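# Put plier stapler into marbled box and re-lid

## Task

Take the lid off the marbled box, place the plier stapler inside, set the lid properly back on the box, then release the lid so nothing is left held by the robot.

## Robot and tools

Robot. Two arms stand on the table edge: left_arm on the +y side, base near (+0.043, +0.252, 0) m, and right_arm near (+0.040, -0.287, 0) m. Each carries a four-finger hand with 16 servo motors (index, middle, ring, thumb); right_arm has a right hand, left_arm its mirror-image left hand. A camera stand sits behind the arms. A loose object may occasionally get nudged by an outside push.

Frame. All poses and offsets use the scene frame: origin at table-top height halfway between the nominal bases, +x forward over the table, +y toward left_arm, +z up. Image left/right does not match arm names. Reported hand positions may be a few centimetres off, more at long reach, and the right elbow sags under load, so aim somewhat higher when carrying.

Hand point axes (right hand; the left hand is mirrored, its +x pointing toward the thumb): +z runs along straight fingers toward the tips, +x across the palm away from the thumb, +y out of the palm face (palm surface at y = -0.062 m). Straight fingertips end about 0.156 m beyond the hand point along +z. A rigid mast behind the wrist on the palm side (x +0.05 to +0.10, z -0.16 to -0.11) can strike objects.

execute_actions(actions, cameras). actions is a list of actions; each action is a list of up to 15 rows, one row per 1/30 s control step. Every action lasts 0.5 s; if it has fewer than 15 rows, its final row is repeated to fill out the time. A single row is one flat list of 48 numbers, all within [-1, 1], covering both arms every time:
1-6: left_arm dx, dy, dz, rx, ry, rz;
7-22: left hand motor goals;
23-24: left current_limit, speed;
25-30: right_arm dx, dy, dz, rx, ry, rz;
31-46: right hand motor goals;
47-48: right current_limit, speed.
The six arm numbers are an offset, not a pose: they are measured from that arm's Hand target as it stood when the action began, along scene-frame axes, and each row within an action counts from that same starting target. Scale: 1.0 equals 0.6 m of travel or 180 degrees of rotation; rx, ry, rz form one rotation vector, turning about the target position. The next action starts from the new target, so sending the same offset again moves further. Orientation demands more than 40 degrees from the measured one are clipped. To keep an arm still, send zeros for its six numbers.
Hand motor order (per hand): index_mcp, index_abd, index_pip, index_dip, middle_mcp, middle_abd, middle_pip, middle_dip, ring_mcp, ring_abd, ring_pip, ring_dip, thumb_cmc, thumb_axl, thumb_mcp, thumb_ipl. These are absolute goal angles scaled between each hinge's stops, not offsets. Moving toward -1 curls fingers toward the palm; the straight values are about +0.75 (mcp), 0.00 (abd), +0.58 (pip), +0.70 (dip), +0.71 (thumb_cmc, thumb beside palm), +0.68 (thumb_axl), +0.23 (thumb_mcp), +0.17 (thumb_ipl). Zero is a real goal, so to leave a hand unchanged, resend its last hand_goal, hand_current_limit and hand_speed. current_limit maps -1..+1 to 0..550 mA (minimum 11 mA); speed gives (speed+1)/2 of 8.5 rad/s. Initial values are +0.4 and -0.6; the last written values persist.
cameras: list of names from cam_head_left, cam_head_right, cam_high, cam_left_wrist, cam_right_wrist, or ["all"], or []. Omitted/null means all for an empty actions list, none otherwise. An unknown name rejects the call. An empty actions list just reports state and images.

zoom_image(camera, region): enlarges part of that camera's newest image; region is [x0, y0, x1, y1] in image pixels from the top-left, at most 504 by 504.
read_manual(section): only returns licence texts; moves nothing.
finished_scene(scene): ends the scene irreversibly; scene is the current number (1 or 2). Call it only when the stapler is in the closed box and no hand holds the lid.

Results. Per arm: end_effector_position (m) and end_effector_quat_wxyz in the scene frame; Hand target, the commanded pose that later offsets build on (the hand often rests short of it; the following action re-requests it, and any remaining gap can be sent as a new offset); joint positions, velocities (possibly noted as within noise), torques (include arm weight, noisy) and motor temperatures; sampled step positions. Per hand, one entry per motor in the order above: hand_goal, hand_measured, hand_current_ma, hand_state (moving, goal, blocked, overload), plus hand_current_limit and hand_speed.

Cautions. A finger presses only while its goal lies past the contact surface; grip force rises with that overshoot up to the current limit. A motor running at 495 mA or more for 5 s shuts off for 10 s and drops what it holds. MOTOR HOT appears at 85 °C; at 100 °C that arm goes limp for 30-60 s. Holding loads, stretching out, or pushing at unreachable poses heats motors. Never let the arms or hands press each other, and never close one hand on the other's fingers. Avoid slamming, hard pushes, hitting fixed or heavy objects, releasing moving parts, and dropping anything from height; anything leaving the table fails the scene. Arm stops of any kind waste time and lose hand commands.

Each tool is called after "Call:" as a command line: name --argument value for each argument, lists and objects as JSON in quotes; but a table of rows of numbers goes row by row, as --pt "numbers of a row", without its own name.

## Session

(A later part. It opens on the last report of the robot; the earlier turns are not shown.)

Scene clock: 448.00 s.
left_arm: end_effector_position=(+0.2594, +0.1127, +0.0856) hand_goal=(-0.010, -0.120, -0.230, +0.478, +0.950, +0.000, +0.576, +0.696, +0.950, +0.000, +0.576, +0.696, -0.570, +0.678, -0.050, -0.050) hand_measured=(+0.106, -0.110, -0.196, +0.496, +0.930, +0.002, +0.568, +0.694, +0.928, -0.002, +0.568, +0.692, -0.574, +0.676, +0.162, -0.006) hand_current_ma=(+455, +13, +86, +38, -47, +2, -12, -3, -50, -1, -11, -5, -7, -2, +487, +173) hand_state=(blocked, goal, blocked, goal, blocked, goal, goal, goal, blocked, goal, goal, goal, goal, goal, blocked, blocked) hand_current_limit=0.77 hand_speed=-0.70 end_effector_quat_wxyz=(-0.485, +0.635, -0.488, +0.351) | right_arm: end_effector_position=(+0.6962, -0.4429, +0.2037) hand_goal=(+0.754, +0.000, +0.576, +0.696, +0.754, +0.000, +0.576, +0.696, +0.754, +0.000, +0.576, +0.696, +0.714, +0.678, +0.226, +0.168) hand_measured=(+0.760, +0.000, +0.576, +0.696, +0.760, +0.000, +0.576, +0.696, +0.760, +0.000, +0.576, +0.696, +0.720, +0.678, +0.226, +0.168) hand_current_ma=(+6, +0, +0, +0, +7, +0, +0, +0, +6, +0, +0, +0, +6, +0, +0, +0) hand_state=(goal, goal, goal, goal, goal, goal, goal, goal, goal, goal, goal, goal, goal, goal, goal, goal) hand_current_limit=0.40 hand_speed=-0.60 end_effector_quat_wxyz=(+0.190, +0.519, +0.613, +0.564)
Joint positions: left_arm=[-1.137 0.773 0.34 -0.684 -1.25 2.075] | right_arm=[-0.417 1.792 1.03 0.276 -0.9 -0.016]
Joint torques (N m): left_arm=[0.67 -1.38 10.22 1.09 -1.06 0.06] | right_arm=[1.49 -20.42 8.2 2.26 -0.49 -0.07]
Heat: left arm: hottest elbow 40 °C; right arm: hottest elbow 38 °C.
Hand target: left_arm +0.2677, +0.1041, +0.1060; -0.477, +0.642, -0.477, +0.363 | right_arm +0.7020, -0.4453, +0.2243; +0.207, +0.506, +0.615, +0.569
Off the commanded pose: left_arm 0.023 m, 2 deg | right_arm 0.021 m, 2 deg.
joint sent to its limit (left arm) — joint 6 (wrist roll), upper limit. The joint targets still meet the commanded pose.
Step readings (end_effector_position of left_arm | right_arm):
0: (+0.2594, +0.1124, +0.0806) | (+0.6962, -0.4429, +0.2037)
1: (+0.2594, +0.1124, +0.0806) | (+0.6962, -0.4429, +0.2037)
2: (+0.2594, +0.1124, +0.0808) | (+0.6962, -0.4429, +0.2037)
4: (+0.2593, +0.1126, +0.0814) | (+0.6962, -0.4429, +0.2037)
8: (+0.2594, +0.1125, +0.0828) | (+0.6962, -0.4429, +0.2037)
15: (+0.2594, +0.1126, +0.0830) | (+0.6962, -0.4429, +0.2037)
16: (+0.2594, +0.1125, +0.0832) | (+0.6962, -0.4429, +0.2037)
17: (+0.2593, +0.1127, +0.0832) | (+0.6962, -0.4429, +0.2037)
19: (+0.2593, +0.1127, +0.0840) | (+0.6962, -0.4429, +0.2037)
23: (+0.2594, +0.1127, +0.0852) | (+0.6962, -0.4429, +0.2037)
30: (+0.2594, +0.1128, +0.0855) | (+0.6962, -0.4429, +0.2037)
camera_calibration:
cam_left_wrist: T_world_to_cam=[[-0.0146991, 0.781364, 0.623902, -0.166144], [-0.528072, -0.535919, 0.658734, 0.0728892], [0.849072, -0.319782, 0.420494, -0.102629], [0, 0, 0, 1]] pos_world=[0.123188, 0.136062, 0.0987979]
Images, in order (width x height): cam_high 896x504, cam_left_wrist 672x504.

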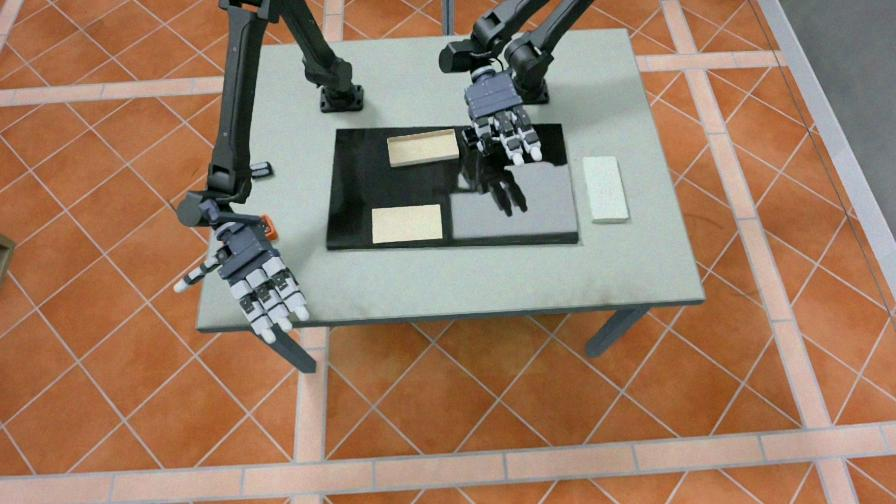

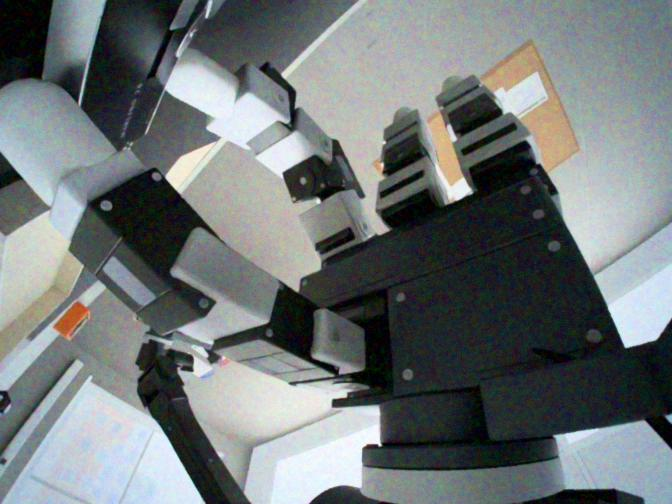

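Call:
execute_actions --actions '[[[0.0,0.0,0.009,0,0,0.0,-0.01,-0.12,-0.23,0.478,0.95,0,0.576,0.696,0.95,0,0.576,0.696,-0.571,0.678,-0.05,-0.05,0.77,-0.7,0,0,0,0,0,0,0.754,0,0.576,0.696,0.754,0,0.576,0.696,0.754,0,0.576,0.696,0.714,0.678,0.226,0.168,0.4,-0.6]],[[0.0,0.0,0.009,0,0,0.0,-0.01,-0.12,-0.23,0.478,0.95,0,0.576,0.696,0.95,0,0.576,0.696,-0.571,0.678,-0.05,-0.05,0.77,-0.7,0,0,0,0,0,0,0.754,0,0.576,0.696,0.754,0,0.576,0.696,0.754,0,0.576,0.696,0.714,0.678,0.226,0.168,0.4,-0.6]]]' --cameras '["cam_left_wrist","cam_high"]'

Call:
zoom_image --camera "cam_left_wrist" --region '[0, 0, 340, 250]'

Call:
zoom_image --camera "cam_high" --region '[430, 110, 550, 200]'

Scene clock: 452.17 s.
left_arm: end_effector_position=(+0.2592, +0.1138, +0.0946) hand_goal=(-0.010, -0.120, -0.230, +0.478, +0.950, +0.000, +0.576, +0.696, +0.950, +0.000, +0.576, +0.696, -0.570, +0.678, -0.050, -0.050) hand_measured=(+0.106, -0.110, -0.194, +0.496, +0.930, +0.002, +0.568, +0.694, +0.928, -0.002, +0.568, +0.692, -0.576, +0.676, +0.160, -0.006) hand_current_ma=(+455, +13, +91, +41, -47, +2, -12, -3, -50, -1, -11, -5, -9, -2, +487, +173) hand_state=(blocked, goal, blocked, goal, blocked, goal, goal, goal, blocked, goal, goal, goal, goal, goal, blocked, blocked) hand_current_limit=0.77 hand_speed=-0.70 end_effector_quat_wxyz=(-0.487, +0.634, -0.490, +0.348) | right_arm: end_effector_position=(+0.6962, -0.4429, +0.2037) hand_goal=(+0.754, +0.000, +0.576, +0.696, +0.754, +0.000, +0.576, +0.696, +0.754, +0.000, +0.576, +0.696, +0.714, +0.678, +0.226, +0.168) hand_measured=(+0.760, +0.000, +0.576, +0.696, +0.760, +0.000, +0.576, +0.696, +0.760, +0.000, +0.576, +0.696, +0.720, +0.678, +0.226, +0.168) hand_current_ma=(+6, +0, +0, +0, +7, +0, +0, +0, +6, +0, +0, +0, +6, +0, +0, +0) hand_state=(goal, goal, goal, goal, goal, goal, goal, goal, goal, goal, goal, goal, goal, goal, goal, goal) hand_current_limit=0.40 hand_speed=-0.60 end_effector_quat_wxyz=(+0.190, +0.519, +0.613, +0.564)
Joint positions: left_arm=[-1.136 0.755 0.361 -0.728 -1.25 2.077] | right_arm=[-0.417 1.792 1.03 0.276 -0.9 -0.016]
Joint torques (N m): left_arm=[0.62 -1.44 10.54 1.2 -1.08 0.04] | right_arm=[1.44 -20.48 8.2 2.26 -0.48 -0.07]
Motor temperatures (°C): left_arm=[25 32 41 27 28 24] | right_arm=[25 34 38 28 26 24]
Heat: left arm: hottest elbow 41 °C; right arm: hottest elbow 38 °C.
Hand target: left_arm +0.2678, +0.1040, +0.1168; -0.477, +0.643, -0.477, +0.363 | right_arm +0.7020, -0.4453, +0.2243; +0.207, +0.506, +0.615, +0.569
Off the commanded pose: left_arm 0.026 m, 3 deg | right_arm 0.021 m, 2 deg.
joint sent to its limit (left arm) — joint 6 (wrist roll), upper limit. The joint targets still meet the commanded pose.
Step readings (end_effector_position of left_arm | right_arm):
0: (+0.2594, +0.1127, +0.0856) | (+0.6962, -0.4429, +0.2037)
1: (+0.2594, +0.1128, +0.0856) | (+0.6962, -0.4429, +0.2037)
2: (+0.2593, +0.1129, +0.0858) | (+0.6962, -0.4429, +0.2037)
4: (+0.2593, +0.1130, +0.0869) | (+0.6962, -0.4429, +0.2037)
8: (+0.2594, +0.1131, +0.0892) | (+0.6962, -0.4429, +0.2037)
15: (+0.2594, +0.1130, +0.0902) | (+0.6962, -0.4429, +0.2037)
16: (+0.2593, +0.1131, +0.0902) | (+0.6962, -0.4429, +0.2037)
17: (+0.2593, +0.1132, +0.0906) | (+0.6962, -0.4429, +0.2037)
19: (+0.2593, +0.1133, +0.0916) | (+0.6962, -0.4429, +0.2037)
23: (+0.2593, +0.1136, +0.0936) | (+0.6962, -0.4429, +0.2037)
30: (+0.2592, +0.1138, +0.0944) | (+0.6962, -0.4429, +0.2037)
camera_calibration:
cam_left_wrist: T_world_to_cam=[[-0.0133825, 0.777219, 0.629088, -0.173], [-0.525907, -0.540567, 0.656666, 0.067541], [0.850437, -0.322054, 0.415979, -0.105569], [0, 0, 0, 1]] pos_world=[0.122985, 0.13697, 0.108395]
Images, in order (width x height): cam_high 896x504, cam_left_wrist 672x504.

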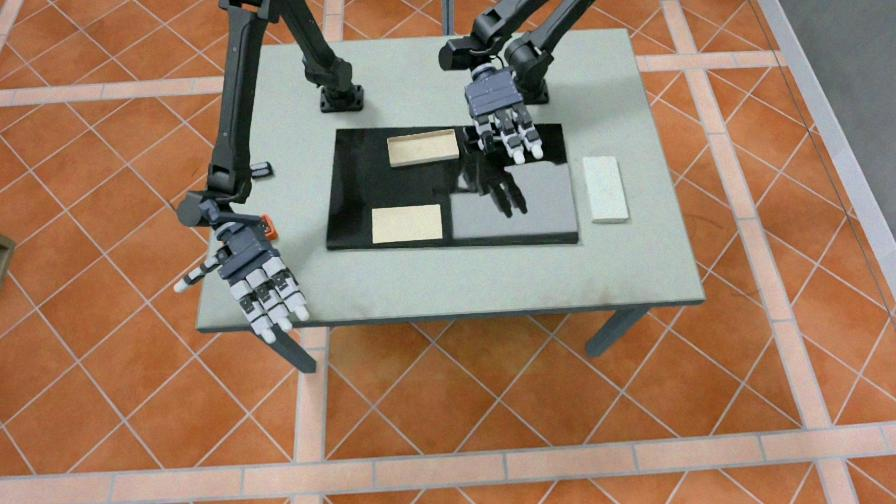

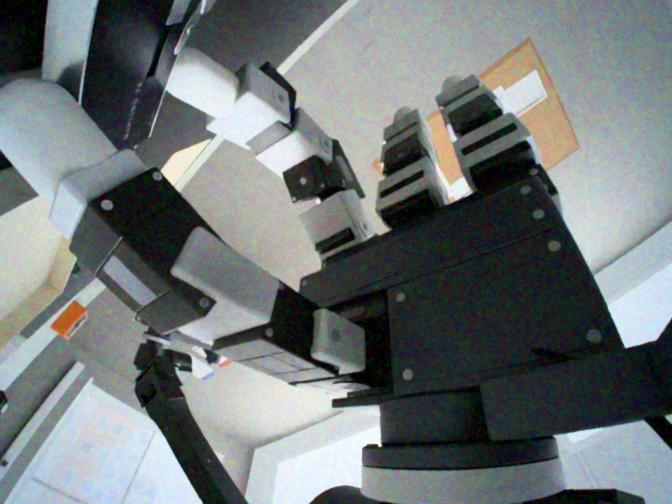

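Scaled by 1.482 from the camera's 672x504 image, which has a finer 960x720 frame.

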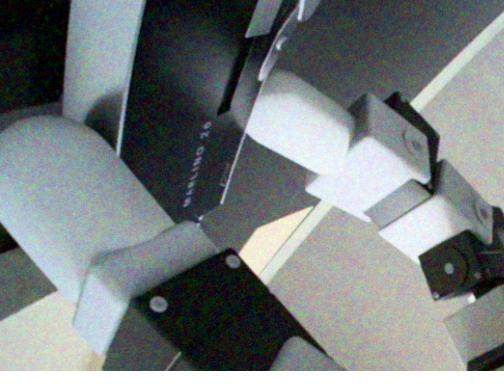

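Scaled by 4.200 from the camera's 896x504 image, which has a finer 1280x720 frame.

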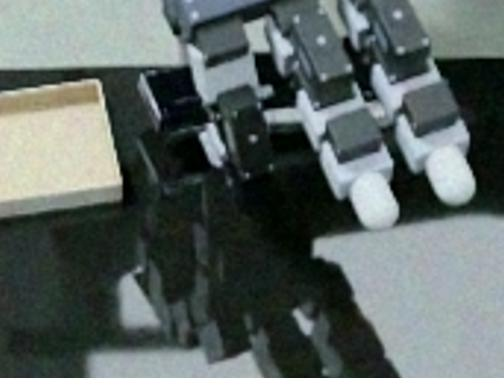

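Call:
execute_actions --actions '[[[0.0,-0.003,0.009,0,0,0.0,-0.01,-0.12,-0.23,0.478,0.95,0,0.576,0.696,0.95,0,0.576,0.696,-0.571,0.678,-0.05,-0.05,0.77,-0.7,0,0,0,0,0,0,0.754,0,0.576,0.696,0.754,0,0.576,0.696,0.754,0,0.576,0.696,0.714,0.678,0.226,0.168,0.4,-0.6]],[[0.0,-0.003,0.009,0,0,0.0,-0.01,-0.12,-0.23,0.478,0.95,0,0.576,0.696,0.95,0,0.576,0.696,-0.571,0.678,-0.05,-0.05,0.77,-0.7,0,0,0,0,0,0,0.754,0,0.576,0.696,0.754,0,0.576,0.696,0.754,0,0.576,0.696,0.714,0.678,0.226,0.168,0.4,-0.6]]]' --cameras '["cam_left_wrist","cam_high"]'

Call:
zoom_image --camera "cam_left_wrist" --region '[0, 0, 340, 250]'

Call:
zoom_image --camera "cam_high" --region '[430, 110, 550, 200]'

Scene clock: 459.23 s.
left_arm: end_effector_position=(+0.2604, +0.1112, +0.1049) hand_goal=(-0.010, -0.120, -0.230, +0.478, +0.950, +0.000, +0.576, +0.696, +0.950, +0.000, +0.576, +0.696, -0.570, +0.678, -0.050, -0.050) hand_measured=(+0.106, -0.112, -0.194, +0.498, +0.930, +0.002, +0.568, +0.694, +0.928, -0.002, +0.568, +0.692, -0.576, +0.676, +0.160, -0.006) hand_current_ma=(+455, +10, +93, +43, -47, +2, -12, -3, -50, -1, -11, -5, -8, -2, +487, +173) hand_state=(blocked, goal, blocked, goal, blocked, goal, goal, goal, blocked, goal, goal, goal, goal, goal, blocked, blocked) hand_current_limit=0.77 hand_speed=-0.70 end_effector_quat_wxyz=(-0.487, +0.634, -0.490, +0.347) | right_arm: end_effector_position=(+0.6962, -0.4429, +0.2037) hand_goal=(+0.754, +0.000, +0.576, +0.696, +0.754, +0.000, +0.576, +0.696, +0.754, +0.000, +0.576, +0.696, +0.714, +0.678, +0.226, +0.168) hand_measured=(+0.760, +0.000, +0.576, +0.696, +0.760, +0.000, +0.576, +0.696, +0.760, +0.000, +0.576, +0.696, +0.720, +0.678, +0.226, +0.168) hand_current_ma=(+6, +0, +0, +0, +7, +0, +0, +0, +6, +0, +0, +0, +6, +0, +0, +0) hand_state=(goal, goal, goal, goal, goal, goal, goal, goal, goal, goal, goal, goal, goal, goal, goal, goal) hand_current_limit=0.40 hand_speed=-0.60 end_effector_quat_wxyz=(+0.190, +0.519, +0.613, +0.564)
Joint positions: left_arm=[-1.136 0.751 0.389 -0.762 -1.25 2.077] | right_arm=[-0.417 1.792 1.03 0.276 -0.9 -0.016]
Joint torques (N m): left_arm=[0.26 -1.44 10.7 1.18 -1.02 0.03] | right_arm=[1.44 -20.54 8.2 2.26 -0.48 -0.07]
Heat: left arm: hottest elbow 42 °C; right arm: hottest elbow 38 °C.
Hand target: left_arm +0.2677, +0.1005, +0.1275; -0.477, +0.643, -0.477, +0.363 | right_arm +0.7020, -0.4453, +0.2243; +0.207, +0.506, +0.615, +0.569
Off the commanded pose: left_arm 0.026 m, 3 deg | right_arm 0.021 m, 2 deg.
joint sent to its limit (left arm) — joint 6 (wrist roll), upper limit. The joint targets still meet the commanded pose.
Step readings (end_effector_position of left_arm | right_arm):
0: (+0.2592, +0.1138, +0.0946) | (+0.6962, -0.4429, +0.2037)
1: (+0.2592, +0.1138, +0.0946) | (+0.6962, -0.4429, +0.2037)
2: (+0.2592, +0.1139, +0.0948) | (+0.6962, -0.4429, +0.2037)
4: (+0.2593, +0.1137, +0.0960) | (+0.6962, -0.4429, +0.2037)
8: (+0.2597, +0.1128, +0.0986) | (+0.6962, -0.4429, +0.2037)
15: (+0.2598, +0.1126, +0.0996) | (+0.6962, -0.4429, +0.2037)
16: (+0.2598, +0.1125, +0.0998) | (+0.6962, -0.4429, +0.2037)
17: (+0.2598, +0.1126, +0.1000) | (+0.6962, -0.4429, +0.2037)
19: (+0.2598, +0.1125, +0.1011) | (+0.6962, -0.4429, +0.2037)
23: (+0.2603, +0.1115, +0.1036) | (+0.6962, -0.4429, +0.2037)
30: (+0.2604, +0.1112, +0.1049) | (+0.6962, -0.4429, +0.2037)
camera_calibration:
cam_left_wrist: T_world_to_cam=[[-0.0129716, 0.776308, 0.63022, -0.177506], [-0.525477, -0.541517, 0.656227, 0.0601302], [0.850709, -0.322654, 0.414956, -0.111542], [0, 0, 0, 1]] pos_world=[0.124185, 0.134371, 0.118694]
Images, in order (width x height): cam_high 896x504, cam_left_wrist 672x504.

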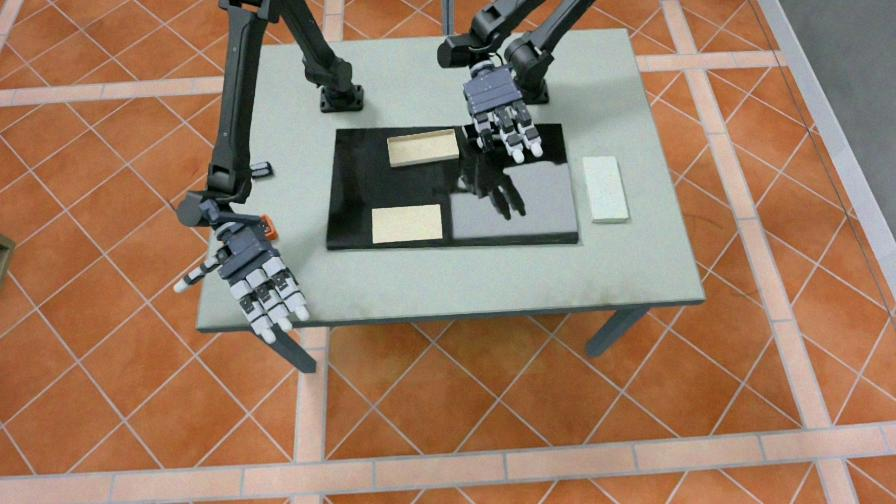

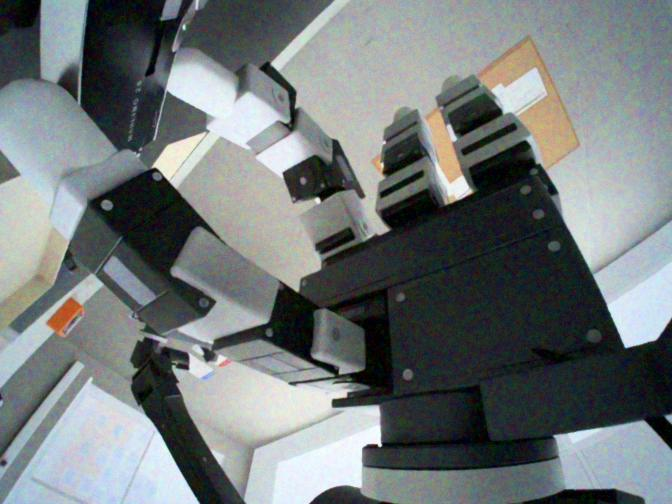

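Scaled by 1.482 from the camera's 672x504 image, which has a finer 960x720 frame.

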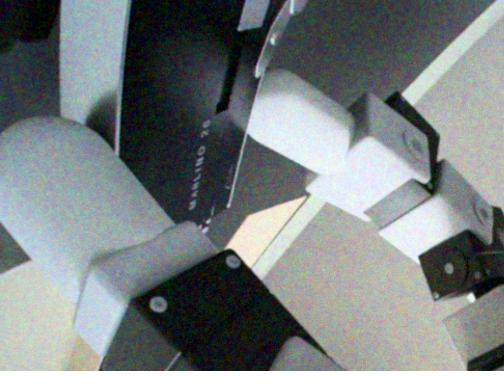

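Scaled by 4.200 from the camera's 896x504 image, which has a finer 1280x720 frame.

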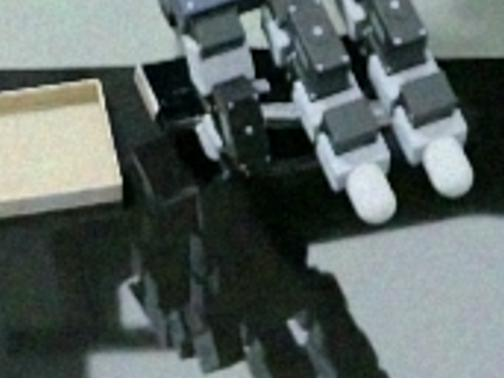

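Call:
execute_actions --actions '[[[0.004,-0.03,0.002,0,0,-0.008,-0.01,-0.12,-0.23,0.478,0.95,0,0.576,0.696,0.95,0,0.576,0.696,-0.571,0.678,-0.05,-0.05,0.77,-0.7,0,0,0,0,0,0,0.754,0,0.576,0.696,0.754,0,0.576,0.696,0.754,0,0.576,0.696,0.714,0.678,0.226,0.168,0.4,-0.6]],[[0.005,-0.03,0.003,0,0,-0.008,-0.01,-0.12,-0.23,0.478,0.95,0,0.576,0.696,0.95,0,0.576,0.696,-0.571,0.678,-0.05,-0.05,0.77,-0.7,0,0,0,0,0,0,0.754,0,0.576,0.696,0.754,0,0.576,0.696,0.754,0,0.576,0.696,0.714,0.678,0.226,0.168,0.4,-0.6]]]' --cameras '["cam_left_wrist","cam_high"]'

Call:
zoom_image --camera "cam_left_wrist" --region '[0, 0, 340, 250]'

Call:
zoom_image --camera "cam_high" --region '[420, 100, 540, 190]'

Scene clock: 461.90 s.
left_arm: end_effector_position=(+0.2661, +0.0867, +0.1109) hand_goal=(-0.010, -0.120, -0.230, +0.478, +0.950, +0.000, +0.576, +0.696, +0.950, +0.000, +0.576, +0.696, -0.570, +0.678, -0.050, -0.050) hand_measured=(+0.106, -0.114, -0.194, +0.498, +0.930, +0.002, +0.568, +0.694, +0.928, -0.002, +0.568, +0.692, -0.570, +0.676, +0.160, -0.006) hand_current_ma=(+455, +8, +95, +44, -47, +2, -12, -3, -50, -1, -11, -5, -1, -2, +487, +173) hand_state=(blocked, goal, blocked, blocked, blocked, goal, goal, goal, blocked, goal, goal, goal, goal, goal, blocked, blocked) hand_current_limit=0.77 hand_speed=-0.70 end_effector_quat_wxyz=(-0.485, +0.628, -0.500, +0.348) | right_arm: end_effector_position=(+0.6962, -0.4429, +0.2037) hand_goal=(+0.754, +0.000, +0.576, +0.696, +0.754, +0.000, +0.576, +0.696, +0.754, +0.000, +0.576, +0.696, +0.714, +0.678, +0.226, +0.168) hand_measured=(+0.760, +0.000, +0.576, +0.696, +0.760, +0.000, +0.576, +0.696, +0.760, +0.000, +0.576, +0.696, +0.720, +0.678, +0.226, +0.168) hand_current_ma=(+6, +0, +0, +0, +7, +0, +0, +0, +6, +0, +0, +0, +6, +0, +0, +0) hand_state=(goal, goal, goal, goal, goal, goal, goal, goal, goal, goal, goal, goal, goal, goal, goal, goal) hand_current_limit=0.40 hand_speed=-0.60 end_effector_quat_wxyz=(+0.190, +0.519, +0.613, +0.564)
Joint positions: left_arm=[-1.156 0.843 0.445 -0.738 -1.248 2.077] | right_arm=[-0.417 1.792 1.03 0.276 -0.9 -0.016]
Joint torques (N m): left_arm=[-1.44 -0.85 10.51 2.56 -1.09 0.04] | right_arm=[1.49 -20.48 8.2 2.25 -0.48 -0.07]
Heat: left arm: hottest elbow 42 °C; right arm: hottest elbow 38 °C.
Hand target: left_arm +0.2731, +0.0645, +0.1305; -0.468, +0.630, -0.493, +0.375 | right_arm +0.7020, -0.4453, +0.2243; +0.207, +0.506, +0.615, +0.569
Off the commanded pose: left_arm 0.031 m, 4 deg | right_arm 0.021 m, 2 deg.
joint sent to its limit (left arm) — joint 6 (wrist roll), upper limit. The joint targets still meet the commanded pose.
Step readings (end_effector_position of left_arm | right_arm):
0: (+0.2604, +0.1112, +0.1049) | (+0.6962, -0.4429, +0.2037)
1: (+0.2605, +0.1111, +0.1050) | (+0.6962, -0.4429, +0.2037)
2: (+0.2606, +0.1107, +0.1054) | (+0.6962, -0.4429, +0.2037)
4: (+0.2612, +0.1093, +0.1065) | (+0.6962, -0.4429, +0.2037)
8: (+0.2631, +0.1051, +0.1087) | (+0.6962, -0.4429, +0.2037)
15: (+0.2637, +0.1038, +0.1089) | (+0.6962, -0.4429, +0.2037)
16: (+0.2637, +0.1037, +0.1090) | (+0.6962, -0.4429, +0.2037)
17: (+0.2637, +0.1033, +0.1090) | (+0.6962, -0.4429, +0.2037)
19: (+0.2639, +0.1001, +0.1089) | (+0.6962, -0.4429, +0.2037)
23: (+0.2646, +0.0911, +0.1097) | (+0.6962, -0.4429, +0.2037)
30: (+0.2659, +0.0870, +0.1112) | (+0.6962, -0.4429, +0.2037)
camera_calibration:
cam_left_wrist: T_world_to_cam=[[0.00773107, 0.769887, 0.638133, -0.168065], [-0.53237, -0.537028, 0.654357, 0.0475855], [0.846477, -0.344782, 0.405713, -0.122686], [0, 0, 0, 1]] pos_world=[0.130483, 0.112646, 0.125885]
Images, in order (width x height): cam_high 896x504, cam_left_wrist 672x504.

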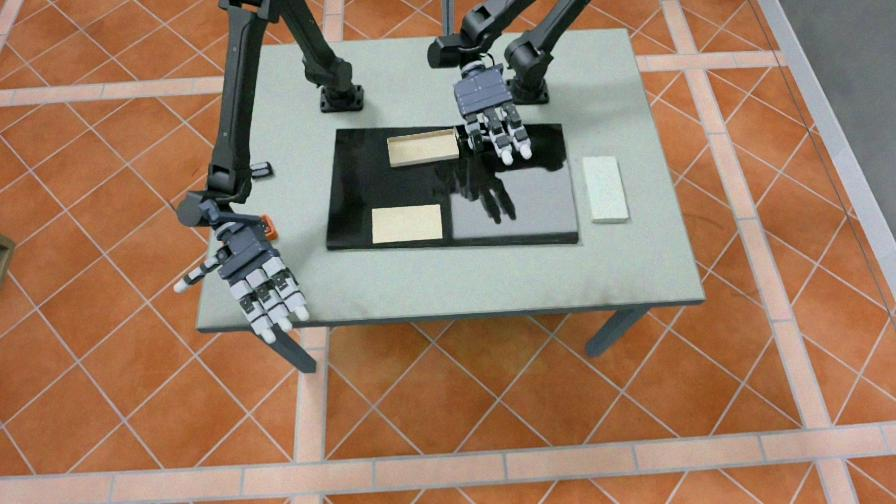

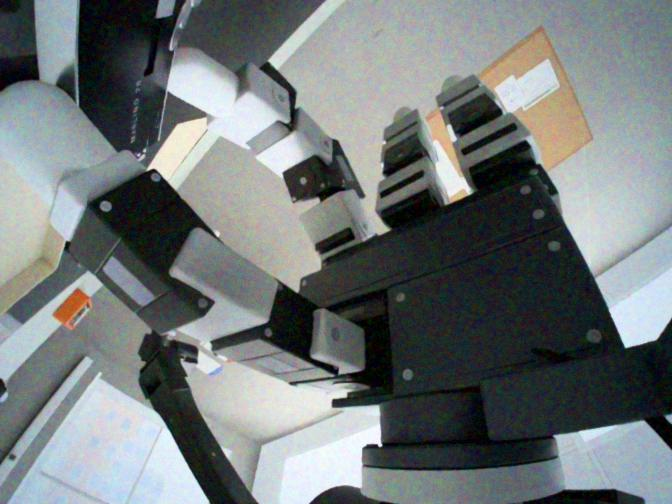

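Scaled by 1.482 from the camera's 672x504 image, which has a finer 960x720 frame.

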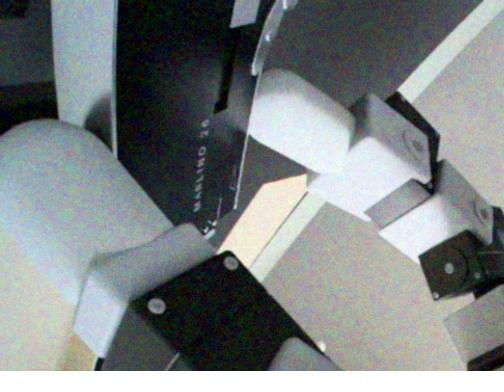

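Scaled by 4.200 from the camera's 896x504 image, which has a finer 1280x720 frame.

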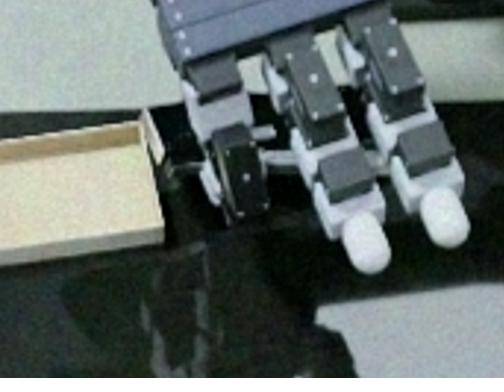

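Call:
execute_actions --actions '[[[0.005,-0.035,0.001,0,0,-0.002,-0.01,-0.12,-0.23,0.478,0.95,0,0.576,0.696,0.95,0,0.576,0.696,-0.571,0.678,-0.05,-0.05,0.77,-0.7,0,0,0,0,0,0,0.754,0,0.576,0.696,0.754,0,0.576,0.696,0.754,0,0.576,0.696,0.714,0.678,0.226,0.168,0.4,-0.6]],[[0.005,-0.035,0.001,0,0,-0.003,-0.01,-0.12,-0.23,0.478,0.95,0,0.576,0.696,0.95,0,0.576,0.696,-0.571,0.678,-0.05,-0.05,0.77,-0.7,0,0,0,0,0,0,0.754,0,0.576,0.696,0.754,0,0.576,0.696,0.754,0,0.576,0.696,0.714,0.678,0.226,0.168,0.4,-0.6]]]' --cameras '["cam_left_wrist","cam_high"]'

Call:
zoom_image --camera "cam_left_wrist" --region '[0, 0, 340, 250]'

Call:
zoom_image --camera "cam_high" --region '[400, 90, 520, 180]'

Scene clock: 464.83 s.
left_arm: end_effector_position=(+0.2725, +0.0466, +0.1133) hand_goal=(-0.010, -0.120, -0.230, +0.478, +0.950, +0.000, +0.576, +0.696, +0.950, +0.000, +0.576, +0.696, -0.570, +0.678, -0.050, -0.050) hand_measured=(+0.106, -0.116, -0.192, +0.498, +0.930, +0.002, +0.568, +0.694, +0.928, -0.002, +0.568, +0.692, -0.568, +0.676, +0.160, -0.006) hand_current_ma=(+455, +3, +97, +46, -47, +2, -12, -3, -50, -1, -11, -5, +1, -2, +487, +173) hand_state=(blocked, goal, blocked, blocked, blocked, goal, goal, goal, blocked, goal, goal, goal, goal, goal, blocked, blocked) hand_current_limit=0.77 hand_speed=-0.70 end_effector_quat_wxyz=(-0.480, +0.618, -0.514, +0.352) | right_arm: end_effector_position=(+0.6962, -0.4429, +0.2037) hand_goal=(+0.754, +0.000, +0.576, +0.696, +0.754, +0.000, +0.576, +0.696, +0.754, +0.000, +0.576, +0.696, +0.714, +0.678, +0.226, +0.168) hand_measured=(+0.760, +0.000, +0.576, +0.696, +0.760, +0.000, +0.576, +0.696, +0.760, +0.000, +0.576, +0.696, +0.720, +0.678, +0.226, +0.168) hand_current_ma=(+6, +0, +0, +0, +7, +0, +0, +0, +6, +0, +0, +0, +6, +0, +0, +0) hand_state=(goal, goal, goal, goal, goal, goal, goal, goal, goal, goal, goal, goal, goal, goal, goal, goal) hand_current_limit=0.40 hand_speed=-0.60 end_effector_quat_wxyz=(+0.190, +0.519, +0.613, +0.564)
Joint positions: left_arm=[-1.192 0.981 0.522 -0.696 -1.247 2.069] | right_arm=[-0.417 1.792 1.03 0.276 -0.9 -0.016]
Joint torques (N m): left_arm=[-1.32 -2.96 10.18 2.61 -1.2 -0.09] | right_arm=[1.49 -20.48 8.18 2.26 -0.48 -0.07]
Heat: left arm: hottest elbow 43 °C; right arm: hottest elbow 38 °C.
Hand target: left_arm +0.2791, +0.0224, +0.1318; -0.465, +0.626, -0.498, +0.379 | right_arm +0.7020, -0.4453, +0.2243; +0.207, +0.506, +0.615, +0.569
Off the commanded pose: left_arm 0.031 m, 4 deg | right_arm 0.021 m, 2 deg.
Step readings (end_effector_position of left_arm | right_arm):
0: (+0.2661, +0.0867, +0.1109) | (+0.6962, -0.4429, +0.2037)
1: (+0.2660, +0.0865, +0.1109) | (+0.6962, -0.4429, +0.2037)
2: (+0.2662, +0.0859, +0.1110) | (+0.6962, -0.4429, +0.2037)
4: (+0.2666, +0.0825, +0.1107) | (+0.6962, -0.4429, +0.2037)
8: (+0.2679, +0.0720, +0.1113) | (+0.6962, -0.4429, +0.2037)
15: (+0.2695, +0.0667, +0.1128) | (+0.6962, -0.4429, +0.2037)
16: (+0.2696, +0.0664, +0.1129) | (+0.6962, -0.4429, +0.2037)
17: (+0.2698, +0.0657, +0.1129) | (+0.6962, -0.4429, +0.2037)
19: (+0.2703, +0.0624, +0.1122) | (+0.6962, -0.4429, +0.2037)
23: (+0.2711, +0.0519, +0.1122) | (+0.6962, -0.4429, +0.2037)
30: (+0.2724, +0.0470, +0.1136) | (+0.6962, -0.4429, +0.2037)
camera_calibration:
cam_left_wrist: T_world_to_cam=[[0.0378655, 0.762985, 0.645307, -0.147461], [-0.546774, -0.524705, 0.652474, 0.0314323], [0.836424, -0.377543, 0.397312, -0.137747], [0, 0, 0, 1]] pos_world=[0.137985, 0.076998, 0.129377]
Images, in order (width x height): cam_high 896x504, cam_left_wrist 672x504.

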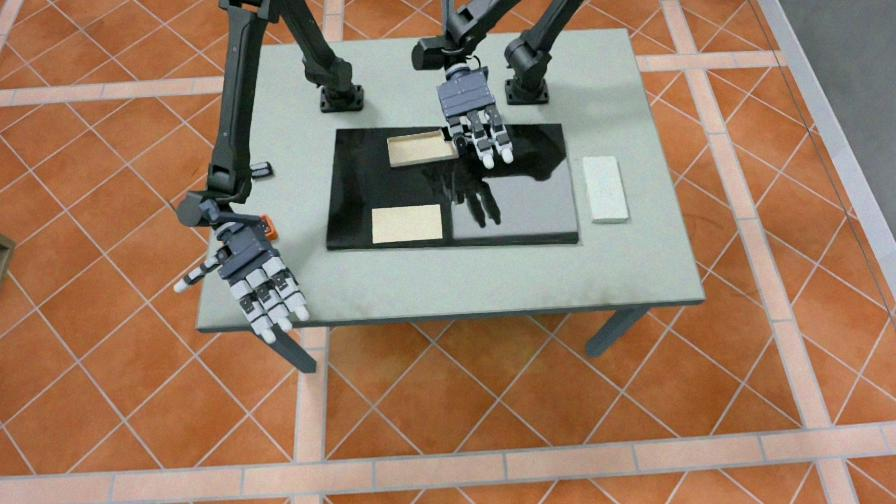

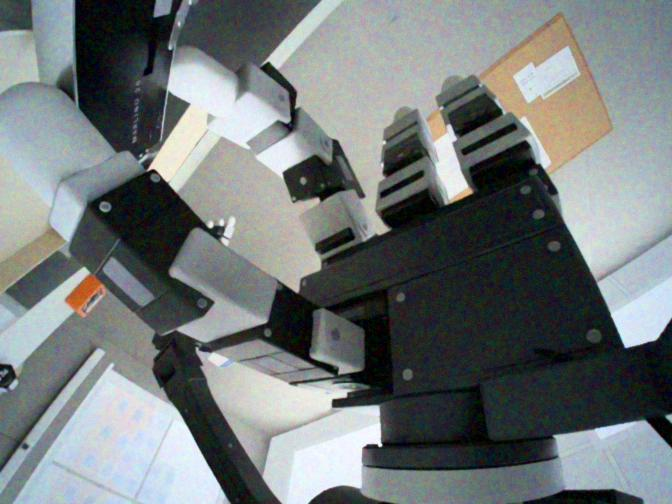

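Scaled by 1.482 from the camera's 672x504 image, which has a finer 960x720 frame.

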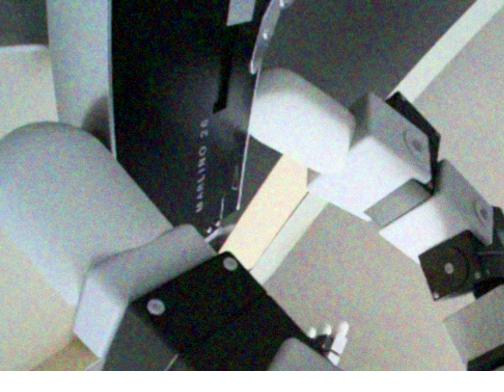

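Scaled by 4.200 from the camera's 896x504 image, which has a finer 1280x720 frame.

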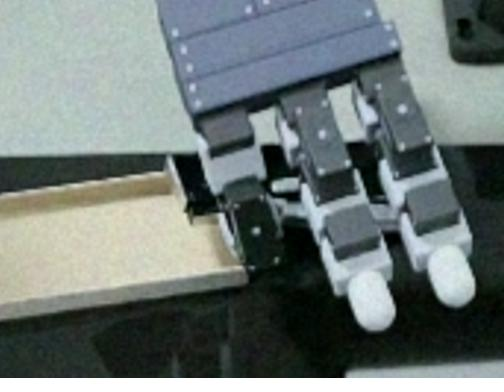

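Call:
execute_actions --actions '[[[0.006,-0.035,0.001,0,0,-0.004,-0.01,-0.12,-0.23,0.478,0.95,0,0.576,0.696,0.95,0,0.576,0.696,-0.571,0.678,-0.05,-0.05,0.77,-0.7,0,0,0,0,0,0,0.754,0,0.576,0.696,0.754,0,0.576,0.696,0.754,0,0.576,0.696,0.714,0.678,0.226,0.168,0.4,-0.6]],[[0.006,-0.035,0.001,0,0,-0.004,-0.01,-0.12,-0.23,0.478,0.95,0,0.576,0.696,0.95,0,0.576,0.696,-0.571,0.678,-0.05,-0.05,0.77,-0.7,0,0,0,0,0,0,0.754,0,0.576,0.696,0.754,0,0.576,0.696,0.754,0,0.576,0.696,0.714,0.678,0.226,0.168,0.4,-0.6]]]' --cameras '["cam_left_wrist","cam_high"]'

Call:
zoom_image --camera "cam_left_wrist" --region '[0, 0, 340, 250]'

Call:
zoom_image --camera "cam_high" --region '[380, 90, 500, 180]'

Scene clock: 469.10 s.
left_arm: end_effector_position=(+0.2812, +0.0047, +0.1159) hand_goal=(-0.010, -0.120, -0.230, +0.478, +0.950, +0.000, +0.576, +0.696, +0.950, +0.000, +0.576, +0.696, -0.570, +0.678, -0.050, -0.050) hand_measured=(+0.106, -0.118, -0.192, +0.500, +0.930, +0.002, +0.568, +0.694, +0.928, -0.002, +0.568, +0.692, -0.568, +0.676, +0.160, -0.006) hand_current_ma=(+455, +2, +98, +47, -47, +2, -12, -3, -50, -1, -11, -5, +3, -2, +487, +173) hand_state=(blocked, goal, blocked, blocked, blocked, goal, goal, goal, blocked, goal, goal, goal, goal, goal, blocked, blocked) hand_current_limit=0.77 hand_speed=-0.70 end_effector_quat_wxyz=(-0.474, +0.613, -0.519, +0.360) | right_arm: end_effector_position=(+0.6962, -0.4429, +0.2037) hand_goal=(+0.754, +0.000, +0.576, +0.696, +0.754, +0.000, +0.576, +0.696, +0.754, +0.000, +0.576, +0.696, +0.714, +0.678, +0.226, +0.168) hand_measured=(+0.760, +0.000, +0.576, +0.696, +0.760, +0.000, +0.576, +0.696, +0.760, +0.000, +0.576, +0.696, +0.720, +0.678, +0.226, +0.168) hand_current_ma=(+6, +0, +0, +0, +7, +0, +0, +0, +6, +0, +0, +0, +6, +0, +0, +0) hand_state=(goal, goal, goal, goal, goal, goal, goal, goal, goal, goal, goal, goal, goal, goal, goal, goal) hand_current_limit=0.40 hand_speed=-0.60 end_effector_quat_wxyz=(+0.190, +0.519, +0.613, +0.564)
Joint positions: left_arm=[-1.216 1.106 0.606 -0.651 -1.247 2.064] | right_arm=[-0.417 1.792 1.03 0.276 -0.9 -0.016]
Joint torques (N m): left_arm=[-1.38 -4.66 9.94 2.56 -1.19 -0.03] | right_arm=[1.44 -20.48 8.18 2.25 -0.48 -0.07]
Heat: left arm: hottest elbow 42 °C; right arm: hottest elbow 38 °C.
Hand target: left_arm +0.2864, -0.0195, +0.1329; -0.460, +0.620, -0.506, +0.384 | right_arm +0.7020, -0.4453, +0.2243; +0.207, +0.506, +0.615, +0.569
Off the commanded pose: left_arm 0.030 m, 4 deg | right_arm 0.021 m, 2 deg.
Step readings (end_effector_position of left_arm | right_arm):
0: (+0.2725, +0.0466, +0.1133) | (+0.6962, -0.4429, +0.2037)
1: (+0.2726, +0.0465, +0.1134) | (+0.6962, -0.4429, +0.2037)
2: (+0.2728, +0.0458, +0.1134) | (+0.6962, -0.4429, +0.2037)
4: (+0.2734, +0.0426, +0.1131) | (+0.6962, -0.4429, +0.2037)
8: (+0.2752, +0.0312, +0.1136) | (+0.6962, -0.4429, +0.2037)
15: (+0.2766, +0.0260, +0.1151) | (+0.6962, -0.4429, +0.2037)
16: (+0.2767, +0.0257, +0.1151) | (+0.6962, -0.4429, +0.2037)
17: (+0.2769, +0.0249, +0.1151) | (+0.6962, -0.4429, +0.2037)
19: (+0.2778, +0.0217, +0.1147) | (+0.6962, -0.4429, +0.2037)
23: (+0.2796, +0.0102, +0.1148) | (+0.6962, -0.4429, +0.2037)
30: (+0.2810, +0.0052, +0.1162) | (+0.6962, -0.4429, +0.2037)
camera_calibration:
cam_left_wrist: T_world_to_cam=[[0.0532631, 0.767207, 0.639184, -0.121169], [-0.559735, -0.507145, 0.655364, 0.0157418], [0.826958, -0.39268, 0.40242, -0.159653], [0, 0, 0, 1]] pos_world=[0.147291, 0.0382523, 0.13138]
Images, in order (width x height): cam_high 896x504, cam_left_wrist 672x504.

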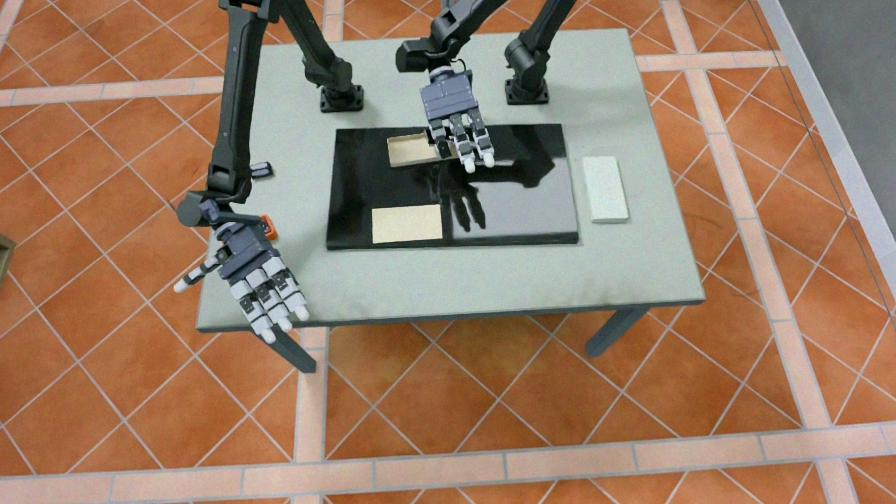

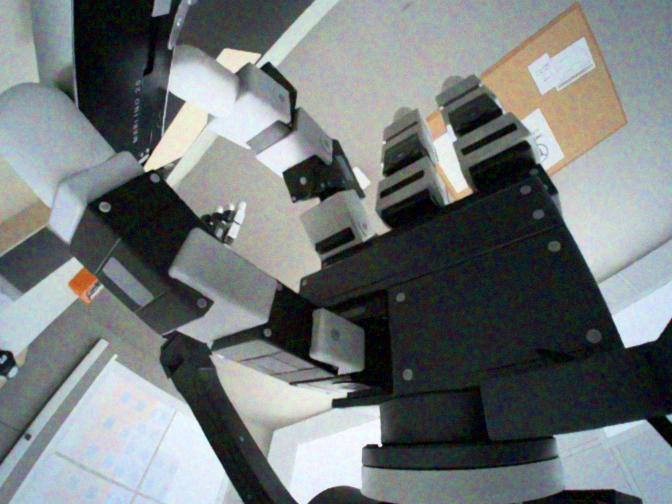

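Scaled by 1.482 from the camera's 672x504 image, which has a finer 960x720 frame.

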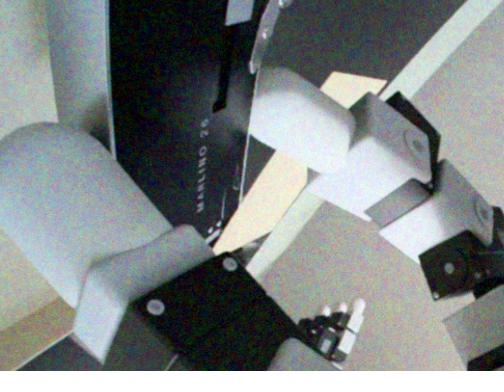

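Scaled by 4.200 from the camera's 896x504 image, which has a finer 1280x720 frame.

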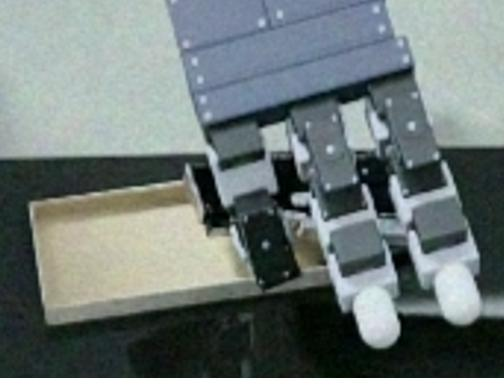

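Call:
execute_actions --actions '[[[0.006,-0.035,0.001,0,0,-0.004,-0.01,-0.12,-0.23,0.478,0.95,0,0.576,0.696,0.95,0,0.576,0.696,-0.571,0.678,-0.05,-0.05,0.77,-0.7,0,0,0,0,0,0,0.754,0,0.576,0.696,0.754,0,0.576,0.696,0.754,0,0.576,0.696,0.714,0.678,0.226,0.168,0.4,-0.6]],[[0.004,-0.028,0.00,0,0,-0.004,-0.01,-0.12,-0.23,0.478,0.95,0,0.576,0.696,0.95,0,0.576,0.696,-0.571,0.678,-0.05,-0.05,0.77,-0.7,0,0,0,0,0,0,0.754,0,0.576,0.696,0.754,0,0.576,0.696,0.754,0,0.576,0.696,0.714,0.678,0.226,0.168,0.4,-0.6]]]' --cameras '["cam_left_wrist","cam_high"]'

Call:
zoom_image --camera "cam_left_wrist" --region '[0, 0, 340, 250]'

Call:
zoom_image --camera "cam_high" --region '[380, 90, 500, 180]'

Scene clock: 471.67 s.
left_arm: end_effector_position=(+0.2892, -0.0328, +0.1181) hand_goal=(-0.010, -0.120, -0.230, +0.478, +0.950, +0.000, +0.576, +0.696, +0.950, +0.000, +0.576, +0.696, -0.570, +0.678, -0.050, -0.050) hand_measured=(+0.106, -0.120, -0.192, +0.500, +0.930, +0.002, +0.568, +0.694, +0.928, -0.002, +0.568, +0.692, -0.568, +0.676, +0.160, -0.006) hand_current_ma=(+455, +0, +99, +47, -47, +2, -12, -3, -50, -1, -11, -5, +2, -2, +487, +173) hand_state=(blocked, goal, blocked, blocked, blocked, goal, goal, goal, blocked, goal, goal, goal, goal, goal, blocked, blocked) hand_current_limit=0.77 hand_speed=-0.70 end_effector_quat_wxyz=(-0.470, +0.609, -0.522, +0.368) | right_arm: end_effector_position=(+0.6962, -0.4429, +0.2037) hand_goal=(+0.754, +0.000, +0.576, +0.696, +0.754, +0.000, +0.576, +0.696, +0.754, +0.000, +0.576, +0.696, +0.714, +0.678, +0.226, +0.168) hand_measured=(+0.760, +0.000, +0.576, +0.696, +0.760, +0.000, +0.576, +0.696, +0.760, +0.000, +0.576, +0.696, +0.720, +0.678, +0.226, +0.168) hand_current_ma=(+6, +0, +0, +0, +7, +0, +0, +0, +6, +0, +0, +0, +6, +0, +0, +0) hand_state=(goal, goal, goal, goal, goal, goal, goal, goal, goal, goal, goal, goal, goal, goal, goal, goal) hand_current_limit=0.40 hand_speed=-0.60 end_effector_quat_wxyz=(+0.190, +0.519, +0.613, +0.564)
Joint positions: left_arm=[-1.232 1.205 0.681 -0.605 -1.247 2.076] | right_arm=[-0.417 1.792 1.03 0.276 -0.9 -0.016]
Joint torques (N m): left_arm=[-1.49 -6.12 9.83 2.61 -1.04 0.03] | right_arm=[1.49 -20.48 8.18 2.26 -0.49 -0.06]
Heat: left arm: hottest elbow 42 °C; right arm: hottest elbow 38 °C.
Hand target: left_arm +0.2923, -0.0573, +0.1336; -0.455, +0.614, -0.514, +0.390 | right_arm +0.7020, -0.4453, +0.2243; +0.207, +0.506, +0.615, +0.569
Off the commanded pose: left_arm 0.029 m, 3 deg | right_arm 0.021 m, 2 deg.
Step readings (end_effector_position of left_arm | right_arm):
0: (+0.2812, +0.0047, +0.1159) | (+0.6962, -0.4429, +0.2037)
1: (+0.2812, +0.0046, +0.1159) | (+0.6962, -0.4429, +0.2037)
2: (+0.2814, +0.0038, +0.1160) | (+0.6962, -0.4429, +0.2037)
4: (+0.2822, +0.0004, +0.1158) | (+0.6962, -0.4429, +0.2037)
8: (+0.2843, -0.0109, +0.1161) | (+0.6962, -0.4429, +0.2037)
15: (+0.2855, -0.0160, +0.1174) | (+0.6962, -0.4429, +0.2037)
16: (+0.2855, -0.0163, +0.1175) | (+0.6962, -0.4429, +0.2037)
17: (+0.2857, -0.0170, +0.1175) | (+0.6962, -0.4429, +0.2037)
19: (+0.2866, -0.0199, +0.1173) | (+0.6962, -0.4429, +0.2037)
23: (+0.2884, -0.0293, +0.1179) | (+0.6962, -0.4429, +0.2037)
30: (+0.2891, -0.0325, +0.1180) | (+0.6962, -0.4429, +0.2037)
camera_calibration:
cam_left_wrist: T_world_to_cam=[[0.0653391, 0.771309, 0.633098, -0.0968978], [-0.572666, -0.490589, 0.656792, 0.00385235], [0.817181, -0.405468, 0.409648, -0.180329], [0, 0, 0, 1]] pos_world=[0.155899, 0.0035106, 0.132687]
Images, in order (width x height): cam_high 896x504, cam_left_wrist 672x504.

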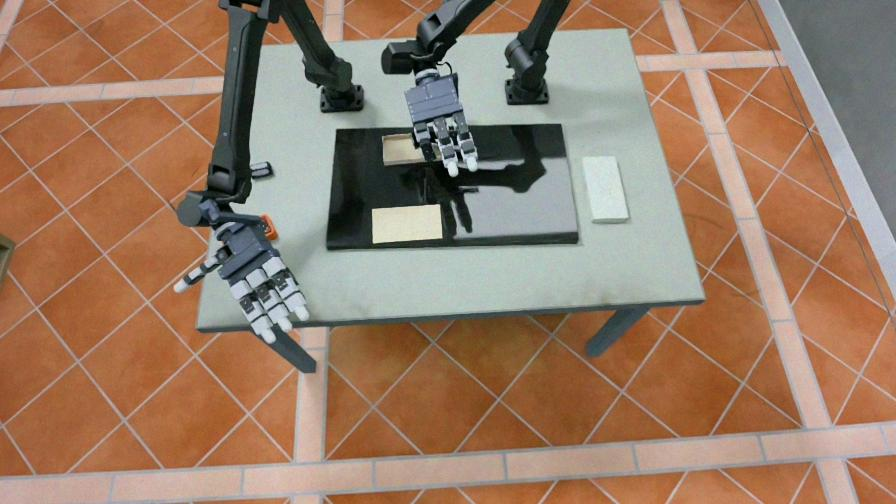

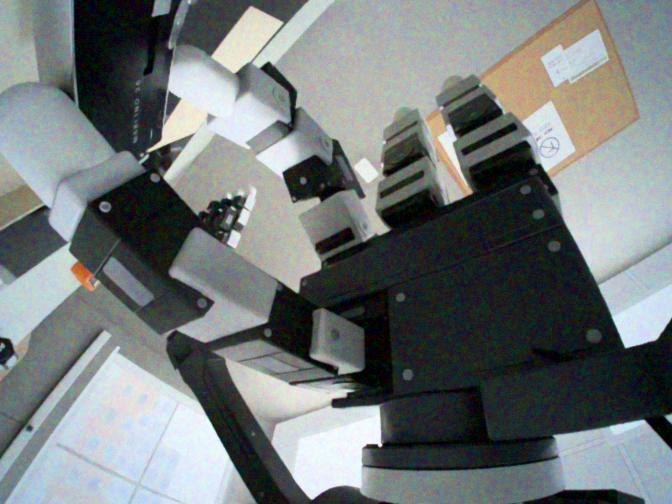

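Scaled by 1.482 from the camera's 672x504 image, which has a finer 960x720 frame.

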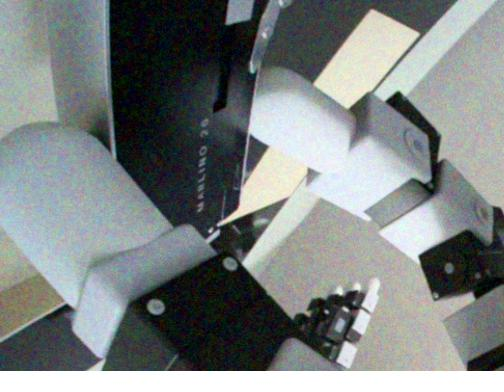

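Scaled by 4.200 from the camera's 896x504 image, which has a finer 1280x720 frame.

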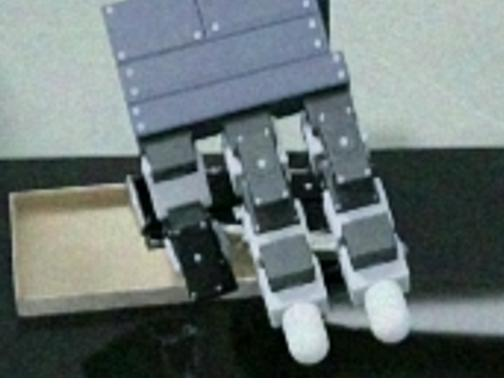

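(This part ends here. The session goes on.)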